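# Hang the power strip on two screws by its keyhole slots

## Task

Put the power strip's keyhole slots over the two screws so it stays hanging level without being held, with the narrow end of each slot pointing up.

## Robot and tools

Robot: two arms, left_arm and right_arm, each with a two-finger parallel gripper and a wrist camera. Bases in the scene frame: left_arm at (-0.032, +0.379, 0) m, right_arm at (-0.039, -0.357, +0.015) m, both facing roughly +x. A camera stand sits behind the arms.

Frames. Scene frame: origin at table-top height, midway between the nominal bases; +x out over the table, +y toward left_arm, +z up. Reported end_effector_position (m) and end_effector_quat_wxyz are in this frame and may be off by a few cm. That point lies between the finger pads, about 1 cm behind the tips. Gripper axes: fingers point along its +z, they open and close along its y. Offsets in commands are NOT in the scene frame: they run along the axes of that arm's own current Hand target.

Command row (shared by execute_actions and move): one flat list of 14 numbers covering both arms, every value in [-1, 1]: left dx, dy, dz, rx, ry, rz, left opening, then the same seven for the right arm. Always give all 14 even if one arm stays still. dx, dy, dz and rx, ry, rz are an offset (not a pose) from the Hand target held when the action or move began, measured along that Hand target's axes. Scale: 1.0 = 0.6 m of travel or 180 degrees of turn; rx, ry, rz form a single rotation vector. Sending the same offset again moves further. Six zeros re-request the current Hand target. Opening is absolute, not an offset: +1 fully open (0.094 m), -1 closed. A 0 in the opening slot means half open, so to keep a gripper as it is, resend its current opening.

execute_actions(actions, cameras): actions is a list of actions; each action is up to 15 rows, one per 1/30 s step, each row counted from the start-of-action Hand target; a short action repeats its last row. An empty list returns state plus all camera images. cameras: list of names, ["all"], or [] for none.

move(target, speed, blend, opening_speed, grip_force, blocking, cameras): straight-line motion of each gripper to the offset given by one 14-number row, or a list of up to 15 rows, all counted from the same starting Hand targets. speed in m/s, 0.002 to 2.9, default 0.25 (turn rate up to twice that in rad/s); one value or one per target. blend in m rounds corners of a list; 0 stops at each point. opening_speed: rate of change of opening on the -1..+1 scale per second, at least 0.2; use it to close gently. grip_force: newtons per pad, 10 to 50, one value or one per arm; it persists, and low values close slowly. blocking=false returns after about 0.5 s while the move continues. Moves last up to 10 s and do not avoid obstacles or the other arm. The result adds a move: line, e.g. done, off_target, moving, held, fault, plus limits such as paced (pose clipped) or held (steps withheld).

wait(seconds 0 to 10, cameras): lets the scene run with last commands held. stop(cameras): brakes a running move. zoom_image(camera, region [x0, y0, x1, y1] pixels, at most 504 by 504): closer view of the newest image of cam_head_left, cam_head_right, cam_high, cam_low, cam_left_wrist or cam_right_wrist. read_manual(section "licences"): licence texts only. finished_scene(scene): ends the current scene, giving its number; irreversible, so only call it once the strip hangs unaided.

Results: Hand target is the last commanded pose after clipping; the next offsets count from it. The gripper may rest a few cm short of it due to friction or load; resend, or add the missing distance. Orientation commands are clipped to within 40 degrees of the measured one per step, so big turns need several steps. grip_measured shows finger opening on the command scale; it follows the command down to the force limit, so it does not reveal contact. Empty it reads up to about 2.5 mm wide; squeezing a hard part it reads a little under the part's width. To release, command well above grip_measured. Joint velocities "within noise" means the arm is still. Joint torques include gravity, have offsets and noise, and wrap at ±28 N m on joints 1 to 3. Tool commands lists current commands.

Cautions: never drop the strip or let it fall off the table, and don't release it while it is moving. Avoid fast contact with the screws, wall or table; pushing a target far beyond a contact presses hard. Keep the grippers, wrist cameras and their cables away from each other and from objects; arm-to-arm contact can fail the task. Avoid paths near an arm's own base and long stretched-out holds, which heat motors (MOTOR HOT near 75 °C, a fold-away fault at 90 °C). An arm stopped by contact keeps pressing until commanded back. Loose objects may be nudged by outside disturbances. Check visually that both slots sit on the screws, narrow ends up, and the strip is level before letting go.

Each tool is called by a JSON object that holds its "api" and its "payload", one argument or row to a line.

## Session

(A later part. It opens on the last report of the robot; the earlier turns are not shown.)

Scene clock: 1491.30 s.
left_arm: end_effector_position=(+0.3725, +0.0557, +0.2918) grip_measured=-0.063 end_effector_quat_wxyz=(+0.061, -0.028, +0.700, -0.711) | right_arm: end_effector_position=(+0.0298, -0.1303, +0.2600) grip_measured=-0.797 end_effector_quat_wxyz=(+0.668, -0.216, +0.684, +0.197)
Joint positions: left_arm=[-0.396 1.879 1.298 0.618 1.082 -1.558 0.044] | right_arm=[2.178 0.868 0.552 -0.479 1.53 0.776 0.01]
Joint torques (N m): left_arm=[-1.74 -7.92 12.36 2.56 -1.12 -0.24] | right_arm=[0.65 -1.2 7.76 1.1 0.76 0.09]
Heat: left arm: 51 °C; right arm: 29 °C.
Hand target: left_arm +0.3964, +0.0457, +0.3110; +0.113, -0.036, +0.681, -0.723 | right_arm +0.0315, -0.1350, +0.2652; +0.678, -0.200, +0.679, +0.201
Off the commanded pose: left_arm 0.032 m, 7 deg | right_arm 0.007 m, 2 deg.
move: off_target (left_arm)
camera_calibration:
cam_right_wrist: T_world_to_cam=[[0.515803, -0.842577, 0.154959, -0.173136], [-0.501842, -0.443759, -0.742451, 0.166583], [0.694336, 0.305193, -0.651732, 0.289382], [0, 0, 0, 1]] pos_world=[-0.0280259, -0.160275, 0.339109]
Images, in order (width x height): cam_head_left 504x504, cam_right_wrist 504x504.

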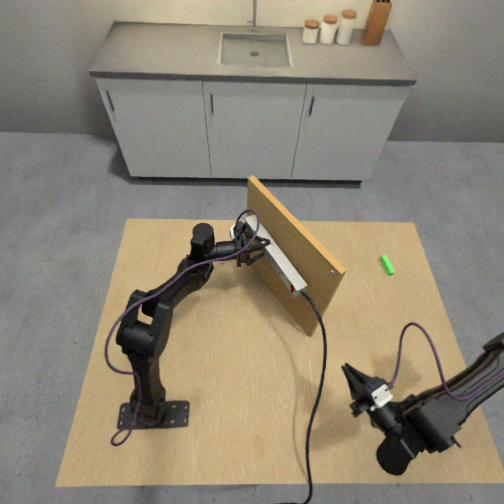

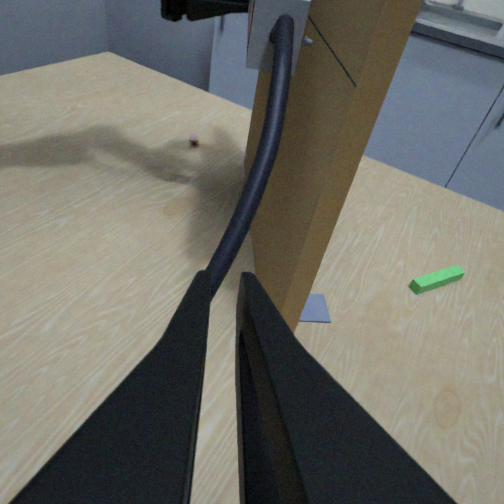

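{"api": "move", "payload": {
  "target": [0,0.012,-0.02,0,-0.006,0,-0.3,0,0,0,0,0,0,-0.8]
}}

{"api": "move", "payload": {
  "target": [0,0.01,-0.008,0,-0.006,0,-0.3,0,0,0,0,0,0,-0.8],
  "cameras": ["cam_right_wrist","cam_head_left","cam_low","cam_left_wrist"]
}}

{"api": "zoom_image", "payload": {
  "camera": "cam_right_wrist",
  "region": [200, 0, 350, 130]
}}

{"api": "zoom_image", "payload": {
  "camera": "cam_head_left",
  "region": [230, 200, 330, 300]
}}

{"api": "zoom_image", "payload": {
  "camera": "cam_low",
  "region": [150, 180, 330, 320]
}}

Scene clock: 1510.57 s.
left_arm: end_effector_position=(+0.3723, +0.0564, +0.2920) grip_measured=-0.063 end_effector_quat_wxyz=(+0.063, -0.025, +0.699, -0.712) | right_arm: end_effector_position=(+0.0298, -0.1303, +0.2600) grip_measured=-0.797 end_effector_quat_wxyz=(+0.668, -0.216, +0.684, +0.197)
Joint positions: left_arm=[-0.394 1.879 1.293 0.632 1.084 -1.56 0.044] | right_arm=[2.178 0.868 0.552 -0.479 1.53 0.776 0.01]
Joint torques (N m): left_arm=[0.17 -9.14 8.32 2.74 -1.11 -0.23] | right_arm=[0.64 -1.2 7.76 1.1 0.76 0.09]
Heat: left arm: 49 °C; right arm: 29 °C.
Hand target: left_arm +0.3947, +0.0570, +0.3031; +0.119, -0.042, +0.680, -0.722 | right_arm +0.0315, -0.1350, +0.2652; +0.678, -0.200, +0.679, +0.201
Off the commanded pose: left_arm 0.025 m, 7 deg | right_arm 0.007 m, 2 deg.
move: off_target (left_arm)

Scene clock: 1511.43 s.
left_arm: end_effector_position=(+0.3731, +0.0580, +0.2904) grip_measured=-0.063 end_effector_quat_wxyz=(+0.081, -0.022, +0.693, -0.716) | right_arm: end_effector_position=(+0.0298, -0.1303, +0.2600) grip_measured=-0.797 end_effector_quat_wxyz=(+0.668, -0.216, +0.684, +0.197)
Joint positions: left_arm=[-0.394 1.879 1.262 0.698 1.063 -1.56 0.044] | right_arm=[2.178 0.868 0.552 -0.479 1.53 0.776 0.01]
Joint torques (N m): left_arm=[0.46 -9.24 7.58 2.39 -1.06 -0.21] | right_arm=[0.64 -1.2 7.76 1.1 0.76 0.09]
Heat: left arm: 49 °C; right arm: 29 °C.
Hand target: left_arm +0.3942, +0.0614, +0.2968; +0.126, -0.049, +0.679, -0.722 | right_arm +0.0315, -0.1350, +0.2652; +0.678, -0.200, +0.679, +0.201
Off the commanded pose: left_arm 0.022 m, 6 deg | right_arm 0.007 m, 2 deg.
move: off_target (left_arm)
camera_calibration:
cam_left_wrist: T_world_to_cam=[[0.0454277, 0.0812386, 0.995659, -0.316782], [-0.831132, 0.556025, -0.0074466, 0.295], [-0.554216, -0.827186, 0.092779, 0.322168], [0, 0, 0, 1]] pos_world=[0.438126, 0.1282, 0.287713]
cam_right_wrist: T_world_to_cam=[[0.515803, -0.842577, 0.154959, -0.173136], [-0.501842, -0.443759, -0.742451, 0.166583], [0.694336, 0.305193, -0.651732, 0.289382], [0, 0, 0, 1]] pos_world=[-0.0280259, -0.160275, 0.339109]
Images, in order (width x height): cam_head_left 504x504, cam_low 504x504, cam_left_wrist 504x504, cam_right_wrist 504x504.

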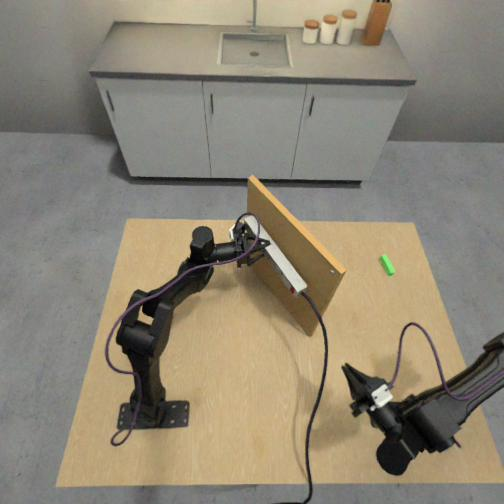

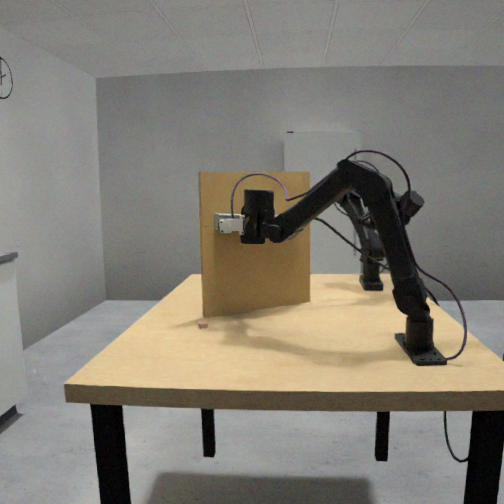

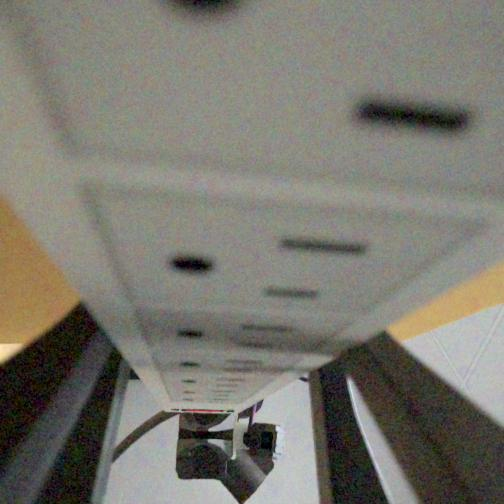

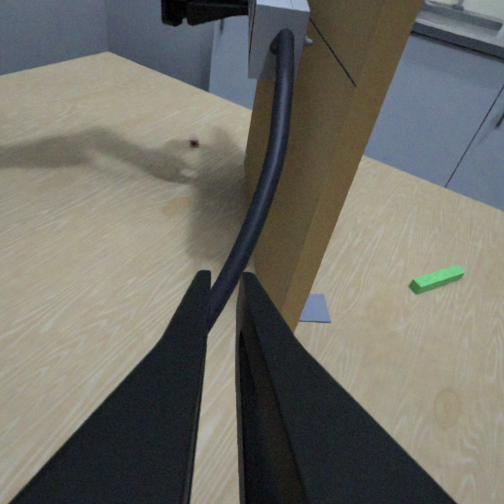

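Scaled by 3.360 from the camera's 504x504 image, which has a finer 720x720 frame.

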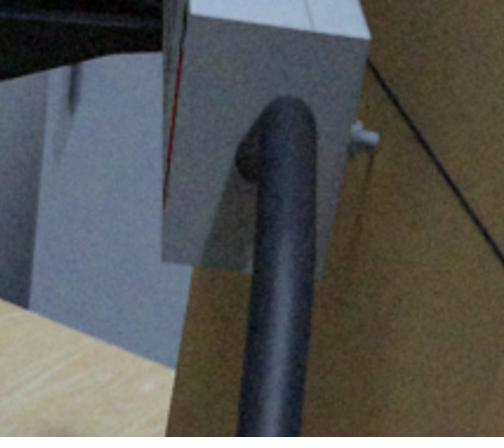

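Scaled by 5.040 from the camera's 504x504 image, which has a finer 720x720 frame.

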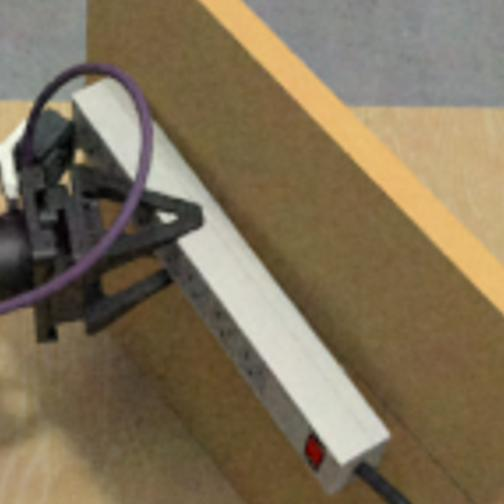

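Scaled by 2.800 from the camera's 504x504 image, which has a finer 720x720 frame.

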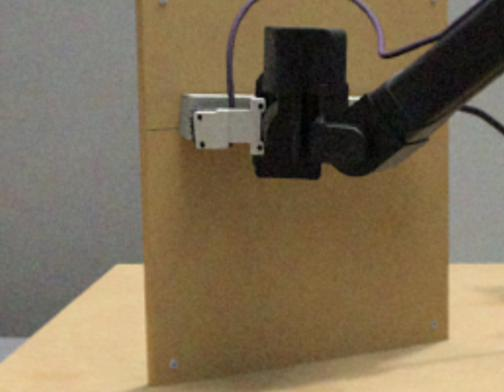

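{"api": "move", "payload": {
  "target": [0.004,0.006,-0.006,-0.008,-0.01,-0.02,-0.3,0,0,0,0,0,0,-0.8]
}}

{"api": "move", "payload": {
  "target": [0,0,-0.004,-0.004,-0.006,-0.006,-0.3,0,0,0,0,0,0,-0.8],
  "cameras": ["cam_right_wrist","cam_head_left"]
}}

{"api": "zoom_image", "payload": {
  "camera": "cam_right_wrist",
  "region": [200, 0, 350, 130]
}}

{"api": "zoom_image", "payload": {
  "camera": "cam_head_left",
  "region": [230, 200, 330, 300]
}}

Scene clock: 1538.67 s.
left_arm: end_effector_position=(+0.3807, +0.0606, +0.2781) grip_measured=-0.063 end_effector_quat_wxyz=(+0.085, -0.057, +0.697, -0.710) | right_arm: end_effector_position=(+0.0298, -0.1303, +0.2600) grip_measured=-0.797 end_effector_quat_wxyz=(+0.668, -0.216, +0.684, +0.197)
Joint positions: left_arm=[-0.394 1.879 1.234 0.688 1.008 -1.57 0.044] | right_arm=[2.178 0.868 0.552 -0.479 1.53 0.776 0.01]
Joint torques (N m): left_arm=[0.02 -12.16 7.23 2.1 -0.89 -0.37] | right_arm=[0.64 -1.2 7.77 1.1 0.76 0.09]
Heat: left arm: 49 °C; right arm: 29 °C.
Hand target: left_arm +0.3915, +0.0641, +0.2927; +0.113, -0.083, +0.684, -0.716 | right_arm +0.0315, -0.1350, +0.2652; +0.678, -0.200, +0.679, +0.201
Off the commanded pose: left_arm 0.019 m, 5 deg | right_arm 0.007 m, 2 deg.
move: off_target (left_arm)

Scene clock: 1539.50 s.
left_arm: end_effector_position=(+0.3823, +0.0616, +0.2671) grip_measured=-0.063 end_effector_quat_wxyz=(+0.074, -0.079, +0.704, -0.702) | right_arm: end_effector_position=(+0.0298, -0.1303, +0.2600) grip_measured=-0.797 end_effector_quat_wxyz=(+0.668, -0.216, +0.684, +0.197)
Joint positions: left_arm=[-0.394 1.879 1.221 0.654 0.992 -1.574 0.044] | right_arm=[2.178 0.868 0.552 -0.479 1.53 0.776 0.01]
Joint torques (N m): left_arm=[0.02 -14.19 7.36 2.14 -0.86 -0.39] | right_arm=[0.64 -1.18 7.76 1.1 0.76 0.09]
Heat: left arm: 49 °C; right arm: 29 °C.
Hand target: left_arm +0.3908, +0.0664, +0.2925; +0.112, -0.097, +0.686, -0.712 | right_arm +0.0315, -0.1350, +0.2652; +0.678, -0.200, +0.679, +0.201
Off the commanded pose: left_arm 0.027 m, 5 deg | right_arm 0.007 m, 2 deg.
move: off_target (left_arm)
camera_calibration:
cam_right_wrist: T_world_to_cam=[[0.515803, -0.842577, 0.154959, -0.173136], [-0.501842, -0.443759, -0.742451, 0.166583], [0.694336, 0.305193, -0.651732, 0.289382], [0, 0, 0, 1]] pos_world=[-0.0280259, -0.160275, 0.339109]
Images, in order (width x height): cam_head_left 504x504, cam_right_wrist 504x504.

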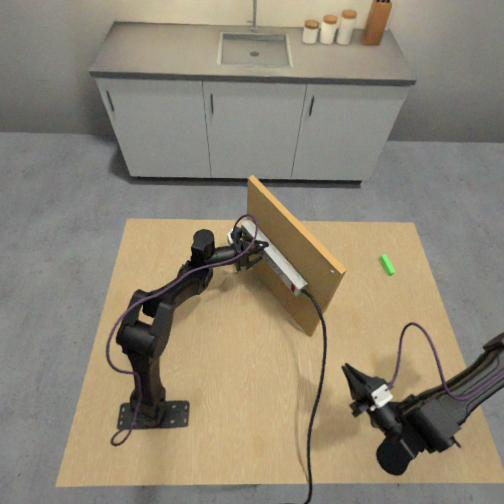

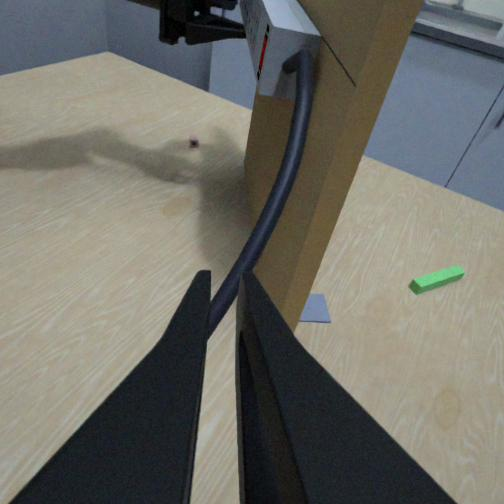

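Scaled by 3.360 from the camera's 504x504 image, which has a finer 720x720 frame.

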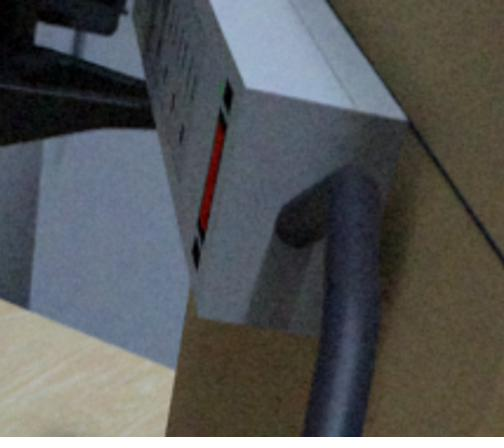

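Scaled by 5.040 from the camera's 504x504 image, which has a finer 720x720 frame.

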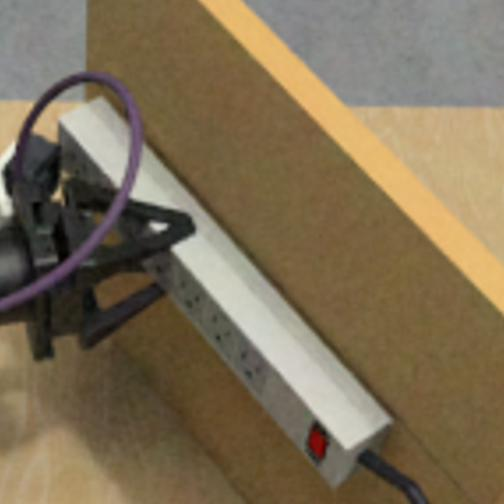

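{"api": "move", "payload": {
  "target": [0.024,-0.018,-0.004,0,0,0,-0.3,0,0,0,0,0,0,-0.8]
}}

{"api": "move", "payload": {
  "target": [0,-0.008,0,0,0,0,-0.3,0,0,0,0,0,0,-0.8]
}}

Scene clock: 1548.53 s.
left_arm: end_effector_position=(+0.3724, +0.0590, +0.2723) grip_measured=-0.063 end_effector_quat_wxyz=(+0.075, -0.093, +0.706, -0.698) | right_arm: end_effector_position=(+0.0298, -0.1303, +0.2600) grip_measured=-0.797 end_effector_quat_wxyz=(+0.668, -0.216, +0.684, +0.197)
Joint positions: left_arm=[-0.415 1.826 1.188 0.616 0.95 -1.576 0.044] | right_arm=[2.178 0.868 0.552 -0.479 1.53 0.776 0.01]
Joint torques (N m): left_arm=[0.17 -14.32 7.38 2.32 -0.61 -0.29] | right_arm=[0.65 -1.2 7.77 1.1 0.76 0.09]
Heat: left arm: 48 °C; right arm: 29 °C.
Hand target: left_arm +0.3761, +0.0649, +0.3032; +0.112, -0.097, +0.686, -0.712 | right_arm +0.0315, -0.1350, +0.2652; +0.678, -0.200, +0.679, +0.201
Off the commanded pose: left_arm 0.031 m, 5 deg | right_arm 0.007 m, 2 deg.
move: off_target (left_arm)

Scene clock: 1549.43 s.
left_arm: end_effector_position=(+0.3721, +0.0593, +0.2710) grip_measured=-0.063 end_effector_quat_wxyz=(+0.071, -0.097, +0.708, -0.696) | right_arm: end_effector_position=(+0.0298, -0.1303, +0.2600) grip_measured=-0.797 end_effector_quat_wxyz=(+0.668, -0.216, +0.684, +0.197)
Joint positions: left_arm=[-0.415 1.822 1.188 0.598 0.949 -1.576 0.044] | right_arm=[2.178 0.868 0.552 -0.479 1.53 0.776 0.01]
Joint torques (N m): left_arm=[0.38 -14.68 8.21 2.32 -0.55 -0.37] | right_arm=[0.64 -1.2 7.77 1.1 0.76 0.09]
Heat: left arm: 48 °C; right arm: 29 °C.
Hand target: left_arm +0.3759, +0.0651, +0.3079; +0.112, -0.097, +0.686, -0.712 | right_arm +0.0315, -0.1350, +0.2652; +0.678, -0.200, +0.679, +0.201
Off the commanded pose: left_arm 0.038 m, 6 deg | right_arm 0.007 m, 2 deg.
move: off_target (left_arm)

{"api": "move", "payload": {
  "target": [0.006,-0.007,-0.003,0.007,0,0.009,-0.3,0,0,0,0,0,0,-0.8]
}}

{"api": "move", "payload": {
  "target": [0.002,-0.006,0,0.002,0,0.002,-0.3,0,0,0,0,0,0,-0.8]
}}

Scene clock: 1555.40 s.
left_arm: end_effector_position=(+0.3698, +0.0605, +0.2756) grip_measured=-0.063 end_effector_quat_wxyz=(+0.079, -0.091, +0.704, -0.700) | right_arm: end_effector_position=(+0.0298, -0.1303, +0.2600) grip_measured=-0.797 end_effector_quat_wxyz=(+0.668, -0.216, +0.684, +0.197)
Joint positions: left_arm=[-0.415 1.811 1.176 0.621 0.947 -1.576 0.044] | right_arm=[2.178 0.868 0.552 -0.479 1.53 0.776 0.01]
Joint torques (N m): left_arm=[0.06 -14.64 7.32 2.55 -0.59 -0.31] | right_arm=[0.65 -1.21 7.76 1.1 0.76 0.09]
Heat: left arm: 48 °C; right arm: 29 °C.
Hand target: left_arm +0.3719, +0.0659, +0.3120; +0.123, -0.086, +0.680, -0.718 | right_arm +0.0315, -0.1350, +0.2652; +0.678, -0.200, +0.679, +0.201
Off the commanded pose: left_arm 0.037 m, 6 deg | right_arm 0.007 m, 2 deg.
move: off_target (left_arm)

Scene clock: 1556.10 s.
left_arm: end_effector_position=(+0.3687, +0.0611, +0.2774) grip_measured=-0.063 end_effector_quat_wxyz=(+0.081, -0.090, +0.703, -0.701) | right_arm: end_effector_position=(+0.0298, -0.1303, +0.2600) grip_measured=-0.797 end_effector_quat_wxyz=(+0.668, -0.216, +0.684, +0.197)
Joint positions: left_arm=[-0.415 1.805 1.171 0.626 0.946 -1.576 0.044] | right_arm=[2.178 0.868 0.552 -0.479 1.53 0.776 0.01]
Joint torques (N m): left_arm=[-0.36 -14.57 7.68 2.52 -0.57 -0.36] | right_arm=[0.64 -1.2 7.76 1.1 0.76 0.09]
Heat: left arm: 48 °C; right arm: 29 °C.
Hand target: left_arm +0.3705, +0.0657, +0.3155; +0.126, -0.084, +0.678, -0.720 | right_arm +0.0315, -0.1350, +0.2652; +0.678, -0.200, +0.679, +0.201
Off the commanded pose: left_arm 0.039 m, 6 deg | right_arm 0.007 m, 2 deg.
move: off_target (left_arm)

{"api": "move", "payload": {
  "target": [0.004,0.004,0,0,0,0.004,-0.3,0,0,0,0,0,0,-0.8],
  "cameras": ["cam_right_wrist","cam_head_left"]
}}

{"api": "zoom_image", "payload": {
  "camera": "cam_right_wrist",
  "region": [200, 0, 350, 130]
}}

{"api": "zoom_image", "payload": {
  "camera": "cam_head_left",
  "region": [230, 200, 330, 300]
}}

Scene clock: 1561.60 s.
left_arm: end_effector_position=(+0.3670, +0.0593, +0.2767) grip_measured=-0.063 end_effector_quat_wxyz=(+0.083, -0.089, +0.702, -0.701) | right_arm: end_effector_position=(+0.0298, -0.1303, +0.2600) grip_measured=-0.797 end_effector_quat_wxyz=(+0.668, -0.216, +0.684, +0.197)
Joint positions: left_arm=[-0.421 1.802 1.163 0.635 0.937 -1.575 0.044] | right_arm=[2.178 0.868 0.552 -0.479 1.53 0.776 0.01]
Joint torques (N m): left_arm=[-0.02 -14.54 7.54 2.58 -0.53 -0.22] | right_arm=[0.65 -1.2 7.76 1.1 0.76 0.09]
Heat: left arm: 48 °C; right arm: 29 °C.
Hand target: left_arm +0.3683, +0.0647, +0.3130; +0.130, -0.079, +0.678, -0.719 | right_arm +0.0315, -0.1350, +0.2652; +0.678, -0.200, +0.679, +0.201
Off the commanded pose: left_arm 0.037 m, 6 deg | right_arm 0.007 m, 2 deg.
move: off_target (left_arm)
camera_calibration:
cam_right_wrist: T_world_to_cam=[[0.515803, -0.842577, 0.154959, -0.173136], [-0.501842, -0.443759, -0.742451, 0.166583], [0.694336, 0.305193, -0.651732, 0.289382], [0, 0, 0, 1]] pos_world=[-0.0280259, -0.160275, 0.339109]
Images, in order (width x height): cam_head_left 504x504, cam_right_wrist 504x504.

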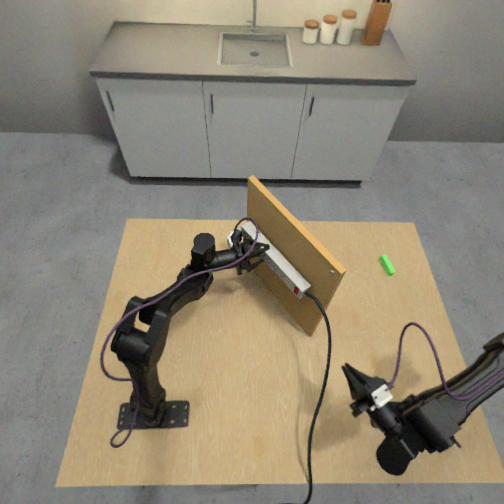

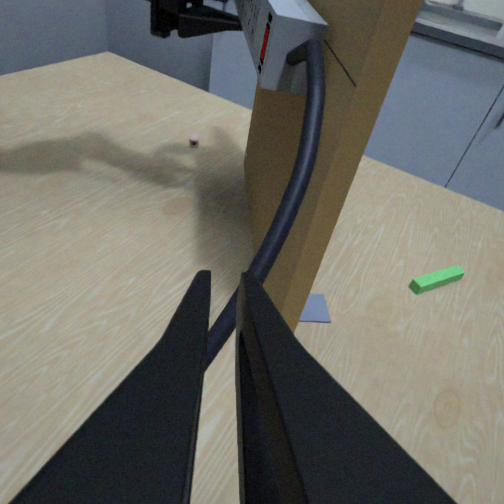

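Scaled by 3.360 from the camera's 504x504 image, which has a finer 720x720 frame.

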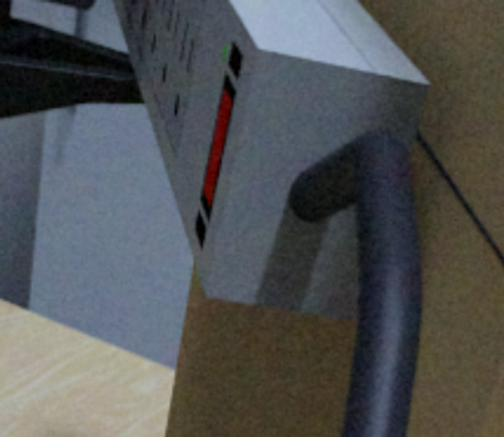

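Scaled by 5.040 from the camera's 504x504 image, which has a finer 720x720 frame.

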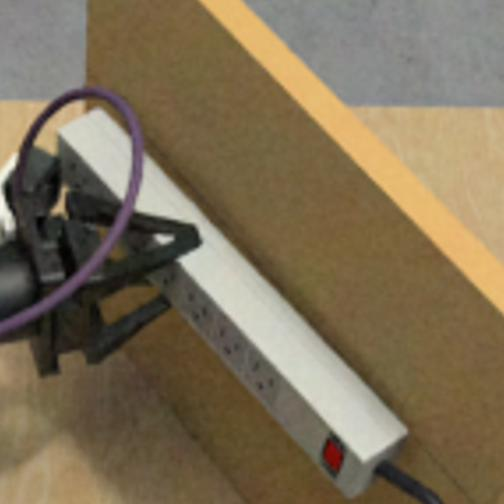

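{"api": "move", "payload": {
  "target": [0.005,-0.01,0,0,0.008,0,-0.3,0,0,0,0,0,0,-0.8]
}}

{"api": "move", "payload": {
  "target": [0.001,-0.006,0.002,0.002,0.004,0,-0.3,0,0,0,0,0,0,-0.8],
  "cameras": ["cam_right_wrist","cam_head_left"]
}}

{"api": "zoom_image", "payload": {
  "camera": "cam_right_wrist",
  "region": [200, 0, 350, 130]
}}

{"api": "zoom_image", "payload": {
  "camera": "cam_head_left",
  "region": [230, 200, 330, 300]
}}

Scene clock: 1573.30 s.
left_arm: end_effector_position=(+0.3658, +0.0597, +0.2777) grip_measured=-0.063 end_effector_quat_wxyz=(+0.084, -0.088, +0.702, -0.702) | right_arm: end_effector_position=(+0.0298, -0.1303, +0.2600) grip_measured=-0.797 end_effector_quat_wxyz=(+0.668, -0.216, +0.684, +0.197)
Joint positions: left_arm=[-0.421 1.798 1.159 0.636 0.938 -1.574 0.044] | right_arm=[2.178 0.868 0.552 -0.479 1.53 0.776 0.01]
Joint torques (N m): left_arm=[0.27 -14.61 9.02 2.32 -0.29 -0.25] | right_arm=[0.64 -1.2 7.76 1.1 0.76 0.09]
Heat: left arm: 48 °C; right arm: 29 °C.
Hand target: left_arm +0.3650, +0.0641, +0.3189; +0.122, -0.070, +0.680, -0.720 | right_arm +0.0315, -0.1350, +0.2652; +0.678, -0.200, +0.679, +0.201
Off the commanded pose: left_arm 0.041 m, 6 deg | right_arm 0.007 m, 2 deg.
move: off_target (left_arm)

Scene clock: 1574.00 s.
left_arm: end_effector_position=(+0.3643, +0.0593, +0.2777) grip_measured=-0.063 end_effector_quat_wxyz=(+0.081, -0.085, +0.702, -0.702) | right_arm: end_effector_position=(+0.0298, -0.1303, +0.2600) grip_measured=-0.797 end_effector_quat_wxyz=(+0.668, -0.216, +0.684, +0.197)
Joint positions: left_arm=[-0.421 1.798 1.159 0.636 0.947 -1.574 0.044] | right_arm=[2.178 0.868 0.552 -0.479 1.53 0.776 0.01]
Joint torques (N m): left_arm=[0.21 -14.2 10.15 2.35 -0.25 -0.35] | right_arm=[0.65 -1.2 7.77 1.1 0.76 0.09]
Heat: left arm: 48 °C; right arm: 29 °C.
Hand target: left_arm +0.3645, +0.0630, +0.3225; +0.118, -0.065, +0.678, -0.722 | right_arm +0.0315, -0.1350, +0.2652; +0.678, -0.200, +0.679, +0.201
Off the commanded pose: left_arm 0.045 m, 6 deg | right_arm 0.007 m, 2 deg.
move: off_target (left_arm)
camera_calibration:
cam_right_wrist: T_world_to_cam=[[0.515803, -0.842577, 0.154959, -0.173136], [-0.501842, -0.443759, -0.742451, 0.166583], [0.694336, 0.305193, -0.651732, 0.289382], [0, 0, 0, 1]] pos_world=[-0.0280259, -0.160275, 0.339109]
Images, in order (width x height): cam_head_left 504x504, cam_right_wrist 504x504.

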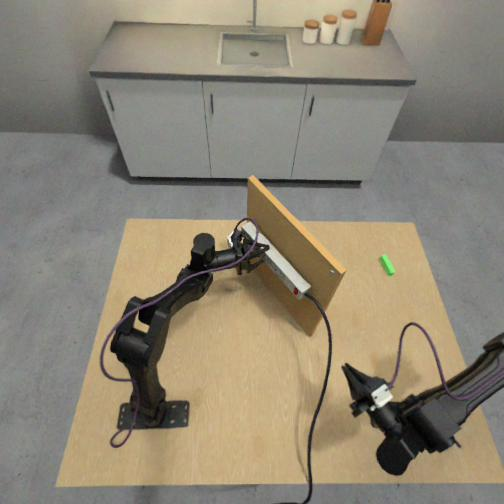

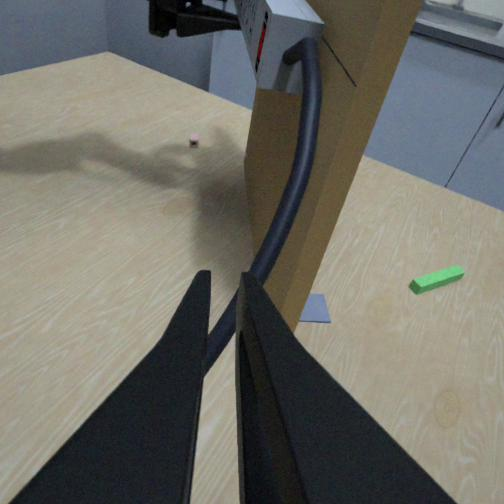

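Scaled by 3.360 from the camera's 504x504 image, which has a finer 720x720 frame.

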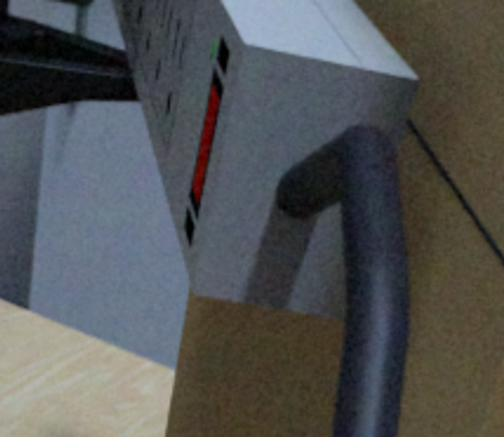

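Scaled by 5.040 from the camera's 504x504 image, which has a finer 720x720 frame.

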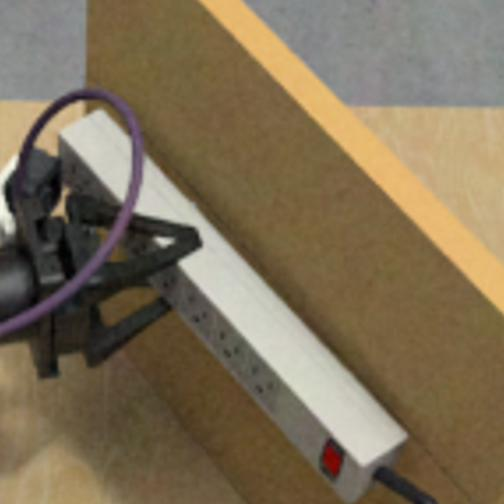

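{"api": "move", "payload": {
  "target": [0.002,-0.003,0.004,0.002,0.007,0,-0.3,0,0,0,0,0,0,-0.8]
}}

{"api": "move", "payload": {
  "target": [0.001,0,0.006,0.001,0.002,0,-0.3,0,0,0,0,0,0,-0.8]
}}

Scene clock: 1581.80 s.
left_arm: end_effector_position=(+0.3619, +0.0582, +0.2814) grip_measured=-0.063 end_effector_quat_wxyz=(+0.076, -0.077, +0.702, -0.704) | right_arm: end_effector_position=(+0.0298, -0.1303, +0.2600) grip_measured=-0.797 end_effector_quat_wxyz=(+0.668, -0.216, +0.684, +0.197)
Joint positions: left_arm=[-0.421 1.798 1.169 0.636 0.965 -1.579 0.044] | right_arm=[2.178 0.868 0.552 -0.479 1.53 0.776 0.01]
Joint torques (N m): left_arm=[0.21 -13.05 10.88 2.4 -0.19 -0.34] | right_arm=[0.64 -1.2 7.77 1.1 0.76 0.09]
Heat: left arm: 47 °C; right arm: 29 °C.
Hand target: left_arm +0.3637, +0.0604, +0.3243; +0.110, -0.057, +0.677, -0.725 | right_arm +0.0315, -0.1350, +0.2652; +0.678, -0.200, +0.679, +0.201
Off the commanded pose: left_arm 0.043 m, 6 deg | right_arm 0.007 m, 2 deg.
move: off_target (left_arm)

Scene clock: 1582.57 s.
left_arm: end_effector_position=(+0.3612, +0.0564, +0.2854) grip_measured=-0.063 end_effector_quat_wxyz=(+0.076, -0.073, +0.700, -0.706) | right_arm: end_effector_position=(+0.0298, -0.1303, +0.2600) grip_measured=-0.797 end_effector_quat_wxyz=(+0.668, -0.216, +0.684, +0.197)
Joint positions: left_arm=[-0.425 1.798 1.178 0.636 0.967 -1.582 0.044] | right_arm=[2.178 0.868 0.552 -0.479 1.53 0.776 0.01]
Joint torques (N m): left_arm=[0.02 -12.3 11 2.42 -0.26 -0.35] | right_arm=[0.65 -1.2 7.76 1.1 0.76 0.09]
Heat: left arm: 47 °C; right arm: 29 °C.
Hand target: left_arm +0.3640, +0.0568, +0.3245; +0.108, -0.055, +0.677, -0.726 | right_arm +0.0315, -0.1350, +0.2652; +0.678, -0.200, +0.679, +0.201
Off the commanded pose: left_arm 0.039 m, 6 deg | right_arm 0.007 m, 2 deg.
move: off_target (left_arm)

{"api": "move", "payload": {
  "target": [-0.006,0.02,0.002,0,0,0,-0.3,0,0,0,0,0,0,-0.8]
}}

{"api": "move", "payload": {
  "target": [-0.002,0.006,0.002,0,0,0,-0.3,0,0,0,0,0,0,-0.8],
  "cameras": ["cam_right_wrist","cam_head_left"]
}}

{"api": "zoom_image", "payload": {
  "camera": "cam_right_wrist",
  "region": [200, 0, 350, 130]
}}

{"api": "zoom_image", "payload": {
  "camera": "cam_head_left",
  "region": [230, 200, 330, 300]
}}

Scene clock: 1592.33 s.
left_arm: end_effector_position=(+0.3604, +0.0564, +0.2914) grip_measured=-0.063 end_effector_quat_wxyz=(+0.085, -0.061, +0.694, -0.712) | right_arm: end_effector_position=(+0.0298, -0.1303, +0.2600) grip_measured=-0.797 end_effector_quat_wxyz=(+0.668, -0.216, +0.684, +0.197)
Joint positions: left_arm=[-0.425 1.798 1.178 0.671 0.971 -1.582 0.044] | right_arm=[2.178 0.868 0.552 -0.479 1.53 0.776 0.01]
Joint torques (N m): left_arm=[0.02 -9.07 10.52 2.41 -0.26 -0.43] | right_arm=[0.64 -1.2 7.77 1.1 0.76 0.09]
Heat: left arm: 47 °C; right arm: 29 °C.
Hand target: left_arm +0.3688, +0.0557, +0.3129; +0.108, -0.055, +0.677, -0.726 | right_arm +0.0315, -0.1350, +0.2652; +0.678, -0.200, +0.679, +0.201
Off the commanded pose: left_arm 0.023 m, 4 deg | right_arm 0.007 m, 2 deg.
move: off_target (left_arm)

Scene clock: 1593.07 s.
left_arm: end_effector_position=(+0.3602, +0.0564, +0.2932) grip_measured=-0.063 end_effector_quat_wxyz=(+0.088, -0.057, +0.692, -0.714) | right_arm: end_effector_position=(+0.0298, -0.1303, +0.2600) grip_measured=-0.797 end_effector_quat_wxyz=(+0.668, -0.216, +0.684, +0.197)
Joint positions: left_arm=[-0.425 1.798 1.178 0.681 0.972 -1.582 0.044] | right_arm=[2.178 0.868 0.552 -0.479 1.53 0.776 0.01]
Joint torques (N m): left_arm=[0.01 -7.9 10.61 2.48 -0.3 -0.3] | right_arm=[0.64 -1.2 7.76 1.1 0.76 0.09]
Heat: left arm: 47 °C; right arm: 29 °C.
Hand target: left_arm +0.3705, +0.0546, +0.3095; +0.108, -0.055, +0.677, -0.726 | right_arm +0.0315, -0.1350, +0.2652; +0.678, -0.200, +0.679, +0.201
Off the commanded pose: left_arm 0.019 m, 3 deg | right_arm 0.007 m, 2 deg.
move: off_target (left_arm)
camera_calibration:
cam_right_wrist: T_world_to_cam=[[0.515803, -0.842577, 0.154959, -0.173136], [-0.501842, -0.443759, -0.742451, 0.166583], [0.694336, 0.305193, -0.651732, 0.289382], [0, 0, 0, 1]] pos_world=[-0.0280259, -0.160275, 0.339109]
Images, in order (width x height): cam_head_left 504x504, cam_right_wrist 504x504.

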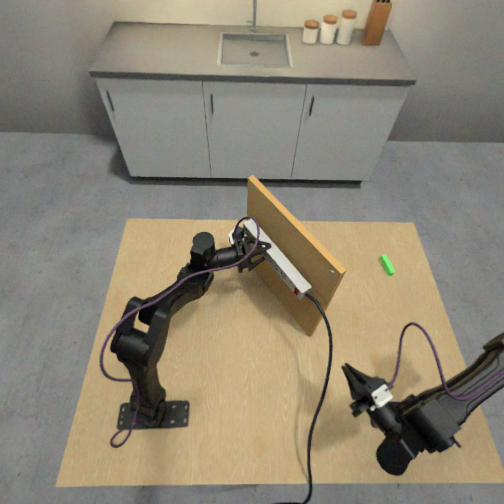

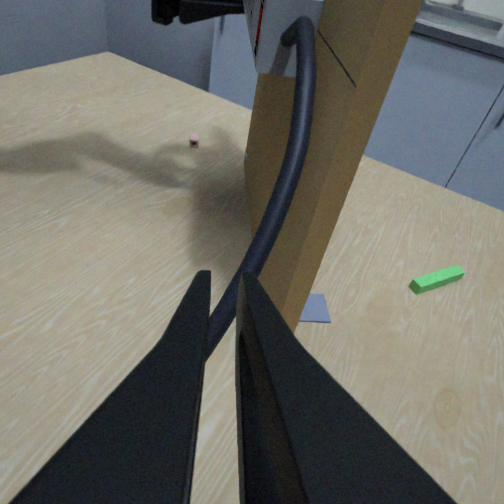

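Scaled by 3.360 from the camera's 504x504 image, which has a finer 720x720 frame.

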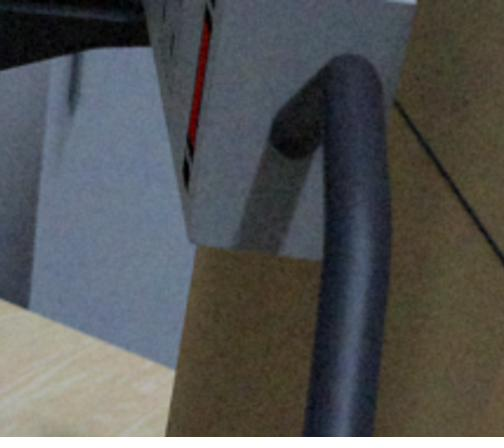

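Scaled by 5.040 from the camera's 504x504 image, which has a finer 720x720 frame.

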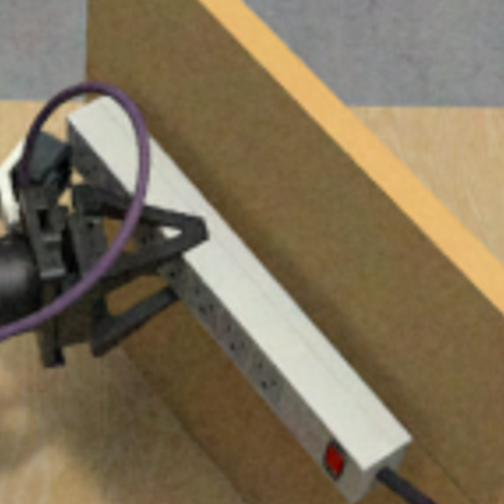

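{"api": "move", "payload": {
  "target": [-0.003,0.004,0,-0.014,0,-0.008,-0.3,0,0,0,0,0,0,-0.8]
}}

{"api": "move", "payload": {
  "target": [-0.001,0.004,0,-0.004,0,-0.004,-0.3,0,0,0,0,0,0,-0.8],
  "cameras": ["cam_right_wrist","cam_head_left"]
}}

{"api": "zoom_image", "payload": {
  "camera": "cam_right_wrist",
  "region": [200, 0, 350, 130]
}}

{"api": "zoom_image", "payload": {
  "camera": "cam_head_left",
  "region": [230, 200, 330, 300]
}}

Scene clock: 1601.90 s.
left_arm: end_effector_position=(+0.3625, +0.0552, +0.2888) grip_measured=-0.063 end_effector_quat_wxyz=(+0.074, -0.070, +0.704, -0.703) | right_arm: end_effector_position=(+0.0298, -0.1303, +0.2600) grip_measured=-0.797 end_effector_quat_wxyz=(+0.668, -0.216, +0.684, +0.197)
Joint positions: left_arm=[-0.425 1.798 1.207 0.587 0.974 -1.563 0.044] | right_arm=[2.178 0.868 0.552 -0.479 1.53 0.776 0.01]
Joint torques (N m): left_arm=[0.17 -9.07 10.96 2.29 -0.26 -0.23] | right_arm=[0.65 -1.2 7.76 1.1 0.76 0.1]
Heat: left arm: 47 °C; right arm: 29 °C.
Hand target: left_arm +0.3724, +0.0549, +0.3073; +0.098, -0.065, +0.692, -0.713 | right_arm +0.0315, -0.1350, +0.2652; +0.678, -0.200, +0.679, +0.201
Off the commanded pose: left_arm 0.021 m, 3 deg | right_arm 0.007 m, 2 deg.
move: off_target (left_arm)

Scene clock: 1602.77 s.
left_arm: end_effector_position=(+0.3627, +0.0551, +0.2857) grip_measured=-0.063 end_effector_quat_wxyz=(+0.068, -0.076, +0.708, -0.698) | right_arm: end_effector_position=(+0.0298, -0.1303, +0.2600) grip_measured=-0.797 end_effector_quat_wxyz=(+0.668, -0.216, +0.684, +0.197)
Joint positions: left_arm=[-0.425 1.798 1.211 0.56 0.974 -1.558 0.044] | right_arm=[2.178 0.868 0.552 -0.479 1.53 0.776 0.01]
Joint torques (N m): left_arm=[0.18 -9.01 11.04 2.23 -0.25 -0.14] | right_arm=[0.65 -1.2 7.77 1.1 0.76 0.09]
Heat: left arm: 47 °C; right arm: 29 °C.
Hand target: left_arm +0.3731, +0.0550, +0.3048; +0.093, -0.071, +0.696, -0.709 | right_arm +0.0315, -0.1350, +0.2652; +0.678, -0.200, +0.679, +0.201
Off the commanded pose: left_arm 0.022 m, 3 deg | right_arm 0.007 m, 2 deg.
move: off_target (left_arm)
camera_calibration:
cam_right_wrist: T_world_to_cam=[[0.515803, -0.842577, 0.154959, -0.173136], [-0.501842, -0.443759, -0.742451, 0.166583], [0.694336, 0.305193, -0.651732, 0.289382], [0, 0, 0, 1]] pos_world=[-0.0280259, -0.160275, 0.339109]
Images, in order (width x height): cam_head_left 504x504, cam_right_wrist 504x504.

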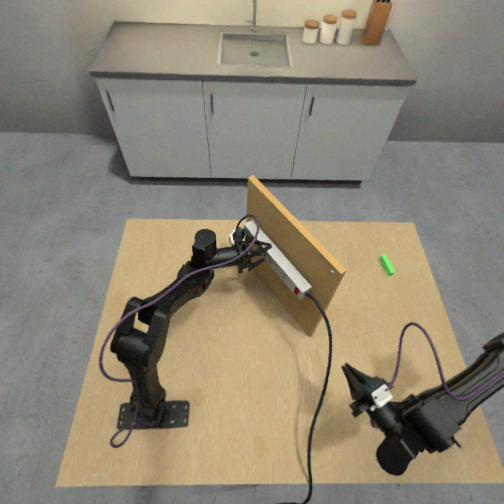

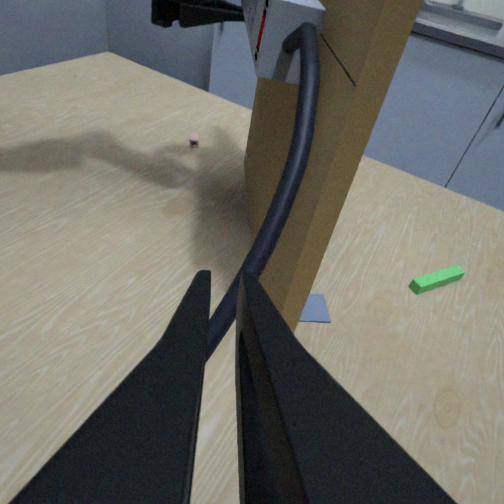

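Scaled by 3.360 from the camera's 504x504 image, which has a finer 720x720 frame.

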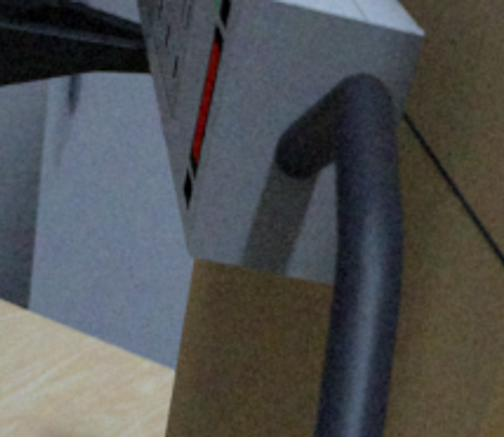

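Scaled by 5.040 from the camera's 504x504 image, which has a finer 720x720 frame.

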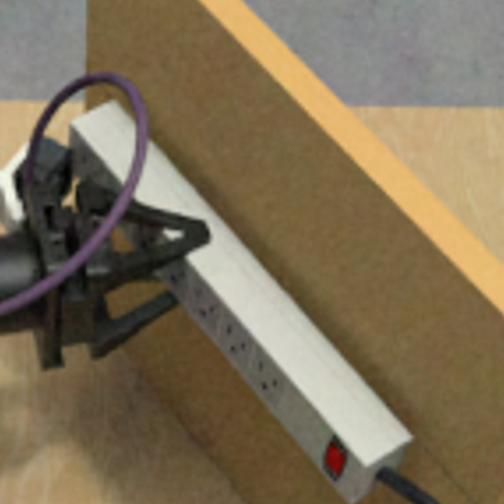

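{"api": "move", "payload": {
  "target": [-0.006,0.008,0.004,0,-0.004,0.002,-0.3,0,0,0,0,0,0,-0.8]
}}

{"api": "move", "payload": {
  "target": [-0.003,0.003,0.006,0,0,0,-0.3,0,0,0,0,0,0,-0.8]
}}

{"api": "move", "payload": {
  "target": [-0.002,0.001,0.008,0,0,0,-0.3,0,0,0,0,0,0,-0.8],
  "cameras": ["cam_right_wrist","cam_head_left"]
}}

{"api": "zoom_image", "payload": {
  "camera": "cam_right_wrist",
  "region": [200, 0, 350, 130]
}}

{"api": "zoom_image", "payload": {
  "camera": "cam_head_left",
  "region": [230, 200, 330, 300]
}}

Scene clock: 1615.90 s.
left_arm: end_effector_position=(+0.3637, +0.0547, +0.2826) grip_measured=-0.063 end_effector_quat_wxyz=(+0.068, -0.076, +0.710, -0.697) | right_arm: end_effector_position=(+0.0298, -0.1303, +0.2600) grip_measured=-0.797 end_effector_quat_wxyz=(+0.668, -0.216, +0.684, +0.197)
Joint positions: left_arm=[-0.425 1.804 1.211 0.559 0.974 -1.553 0.044] | right_arm=[2.178 0.868 0.552 -0.479 1.53 0.776 0.01]
Joint torques (N m): left_arm=[0.17 -8.35 10.78 2.45 -0.38 -0.13] | right_arm=[0.65 -1.2 7.77 1.1 0.76 0.09]
Heat: left arm: 47 °C; right arm: 29 °C.
Hand target: left_arm +0.3774, +0.0534, +0.3002; +0.100, -0.073, +0.695, -0.708 | right_arm +0.0315, -0.1350, +0.2652; +0.678, -0.200, +0.679, +0.201
Off the commanded pose: left_arm 0.022 m, 4 deg | right_arm 0.007 m, 2 deg.
move: off_target (left_arm)

Scene clock: 1616.60 s.
left_arm: end_effector_position=(+0.3669, +0.0535, +0.2799) grip_measured=-0.063 end_effector_quat_wxyz=(+0.067, -0.078, +0.710, -0.696) | right_arm: end_effector_position=(+0.0298, -0.1303, +0.2600) grip_measured=-0.797 end_effector_quat_wxyz=(+0.668, -0.216, +0.684, +0.197)
Joint positions: left_arm=[-0.425 1.818 1.22 0.56 0.972 -1.552 0.044] | right_arm=[2.178 0.868 0.552 -0.479 1.53 0.776 0.01]
Joint torques (N m): left_arm=[-0.28 -8.64 10.97 2.44 -0.42 -0.17] | right_arm=[0.65 -1.2 7.77 1.1 0.76 0.09]
Heat: left arm: 47 °C; right arm: 29 °C.
Hand target: left_arm +0.3800, +0.0503, +0.2988; +0.100, -0.073, +0.695, -0.708 | right_arm +0.0315, -0.1350, +0.2652; +0.678, -0.200, +0.679, +0.201
Off the commanded pose: left_arm 0.023 m, 4 deg | right_arm 0.007 m, 2 deg.
move: off_target (left_arm)

Scene clock: 1617.30 s.
left_arm: end_effector_position=(+0.3667, +0.0505, +0.2808) grip_measured=-0.063 end_effector_quat_wxyz=(+0.067, -0.075, +0.710, -0.697) | right_arm: end_effector_position=(+0.0298, -0.1303, +0.2600) grip_measured=-0.797 end_effector_quat_wxyz=(+0.668, -0.216, +0.684, +0.197)
Joint positions: left_arm=[-0.431 1.823 1.229 0.56 0.971 -1.552 0.044] | right_arm=[2.178 0.868 0.552 -0.479 1.53 0.776 0.01]
Joint torques (N m): left_arm=[-0.43 -7.91 11.97 2.4 -0.51 -0.18] | right_arm=[0.64 -1.2 7.76 1.1 0.76 0.09]
Heat: left arm: 47 °C; right arm: 29 °C.
Hand target: left_arm +0.3825, +0.0461, +0.2983; +0.100, -0.073, +0.695, -0.708 | right_arm +0.0315, -0.1350, +0.2652; +0.678, -0.200, +0.679, +0.201
Off the commanded pose: left_arm 0.024 m, 4 deg | right_arm 0.007 m, 2 deg.
move: off_target (left_arm)
camera_calibration:
cam_right_wrist: T_world_to_cam=[[0.515803, -0.842577, 0.154959, -0.173136], [-0.501842, -0.443759, -0.742451, 0.166583], [0.694336, 0.305193, -0.651732, 0.289382], [0, 0, 0, 1]] pos_world=[-0.0280259, -0.160275, 0.339109]
Images, in order (width x height): cam_head_left 504x504, cam_right_wrist 504x504.

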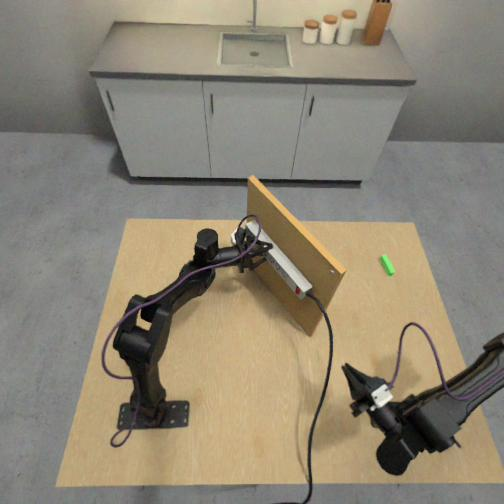

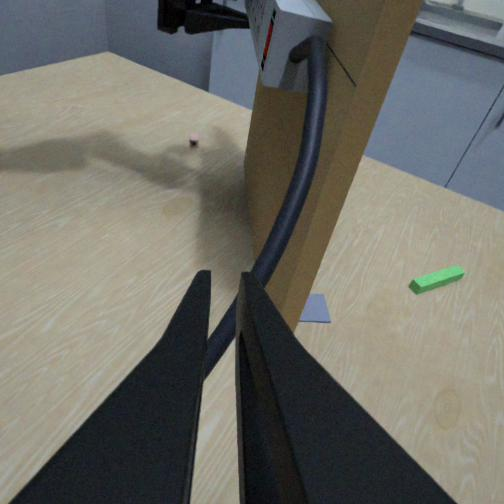

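Scaled by 3.360 from the camera's 504x504 image, which has a finer 720x720 frame.

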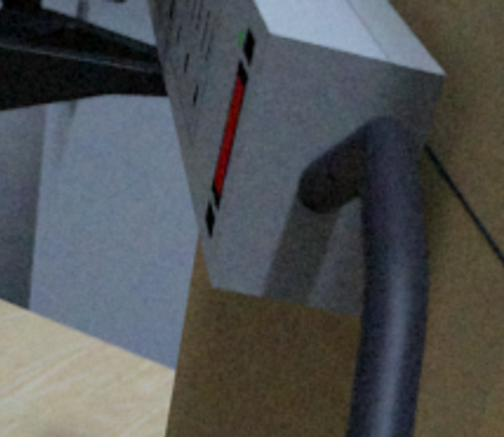

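Scaled by 5.040 from the camera's 504x504 image, which has a finer 720x720 frame.

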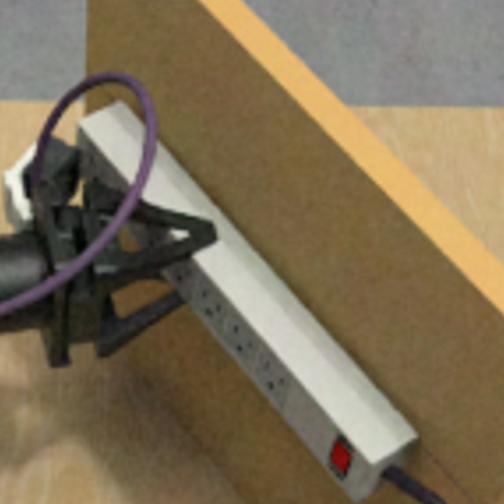

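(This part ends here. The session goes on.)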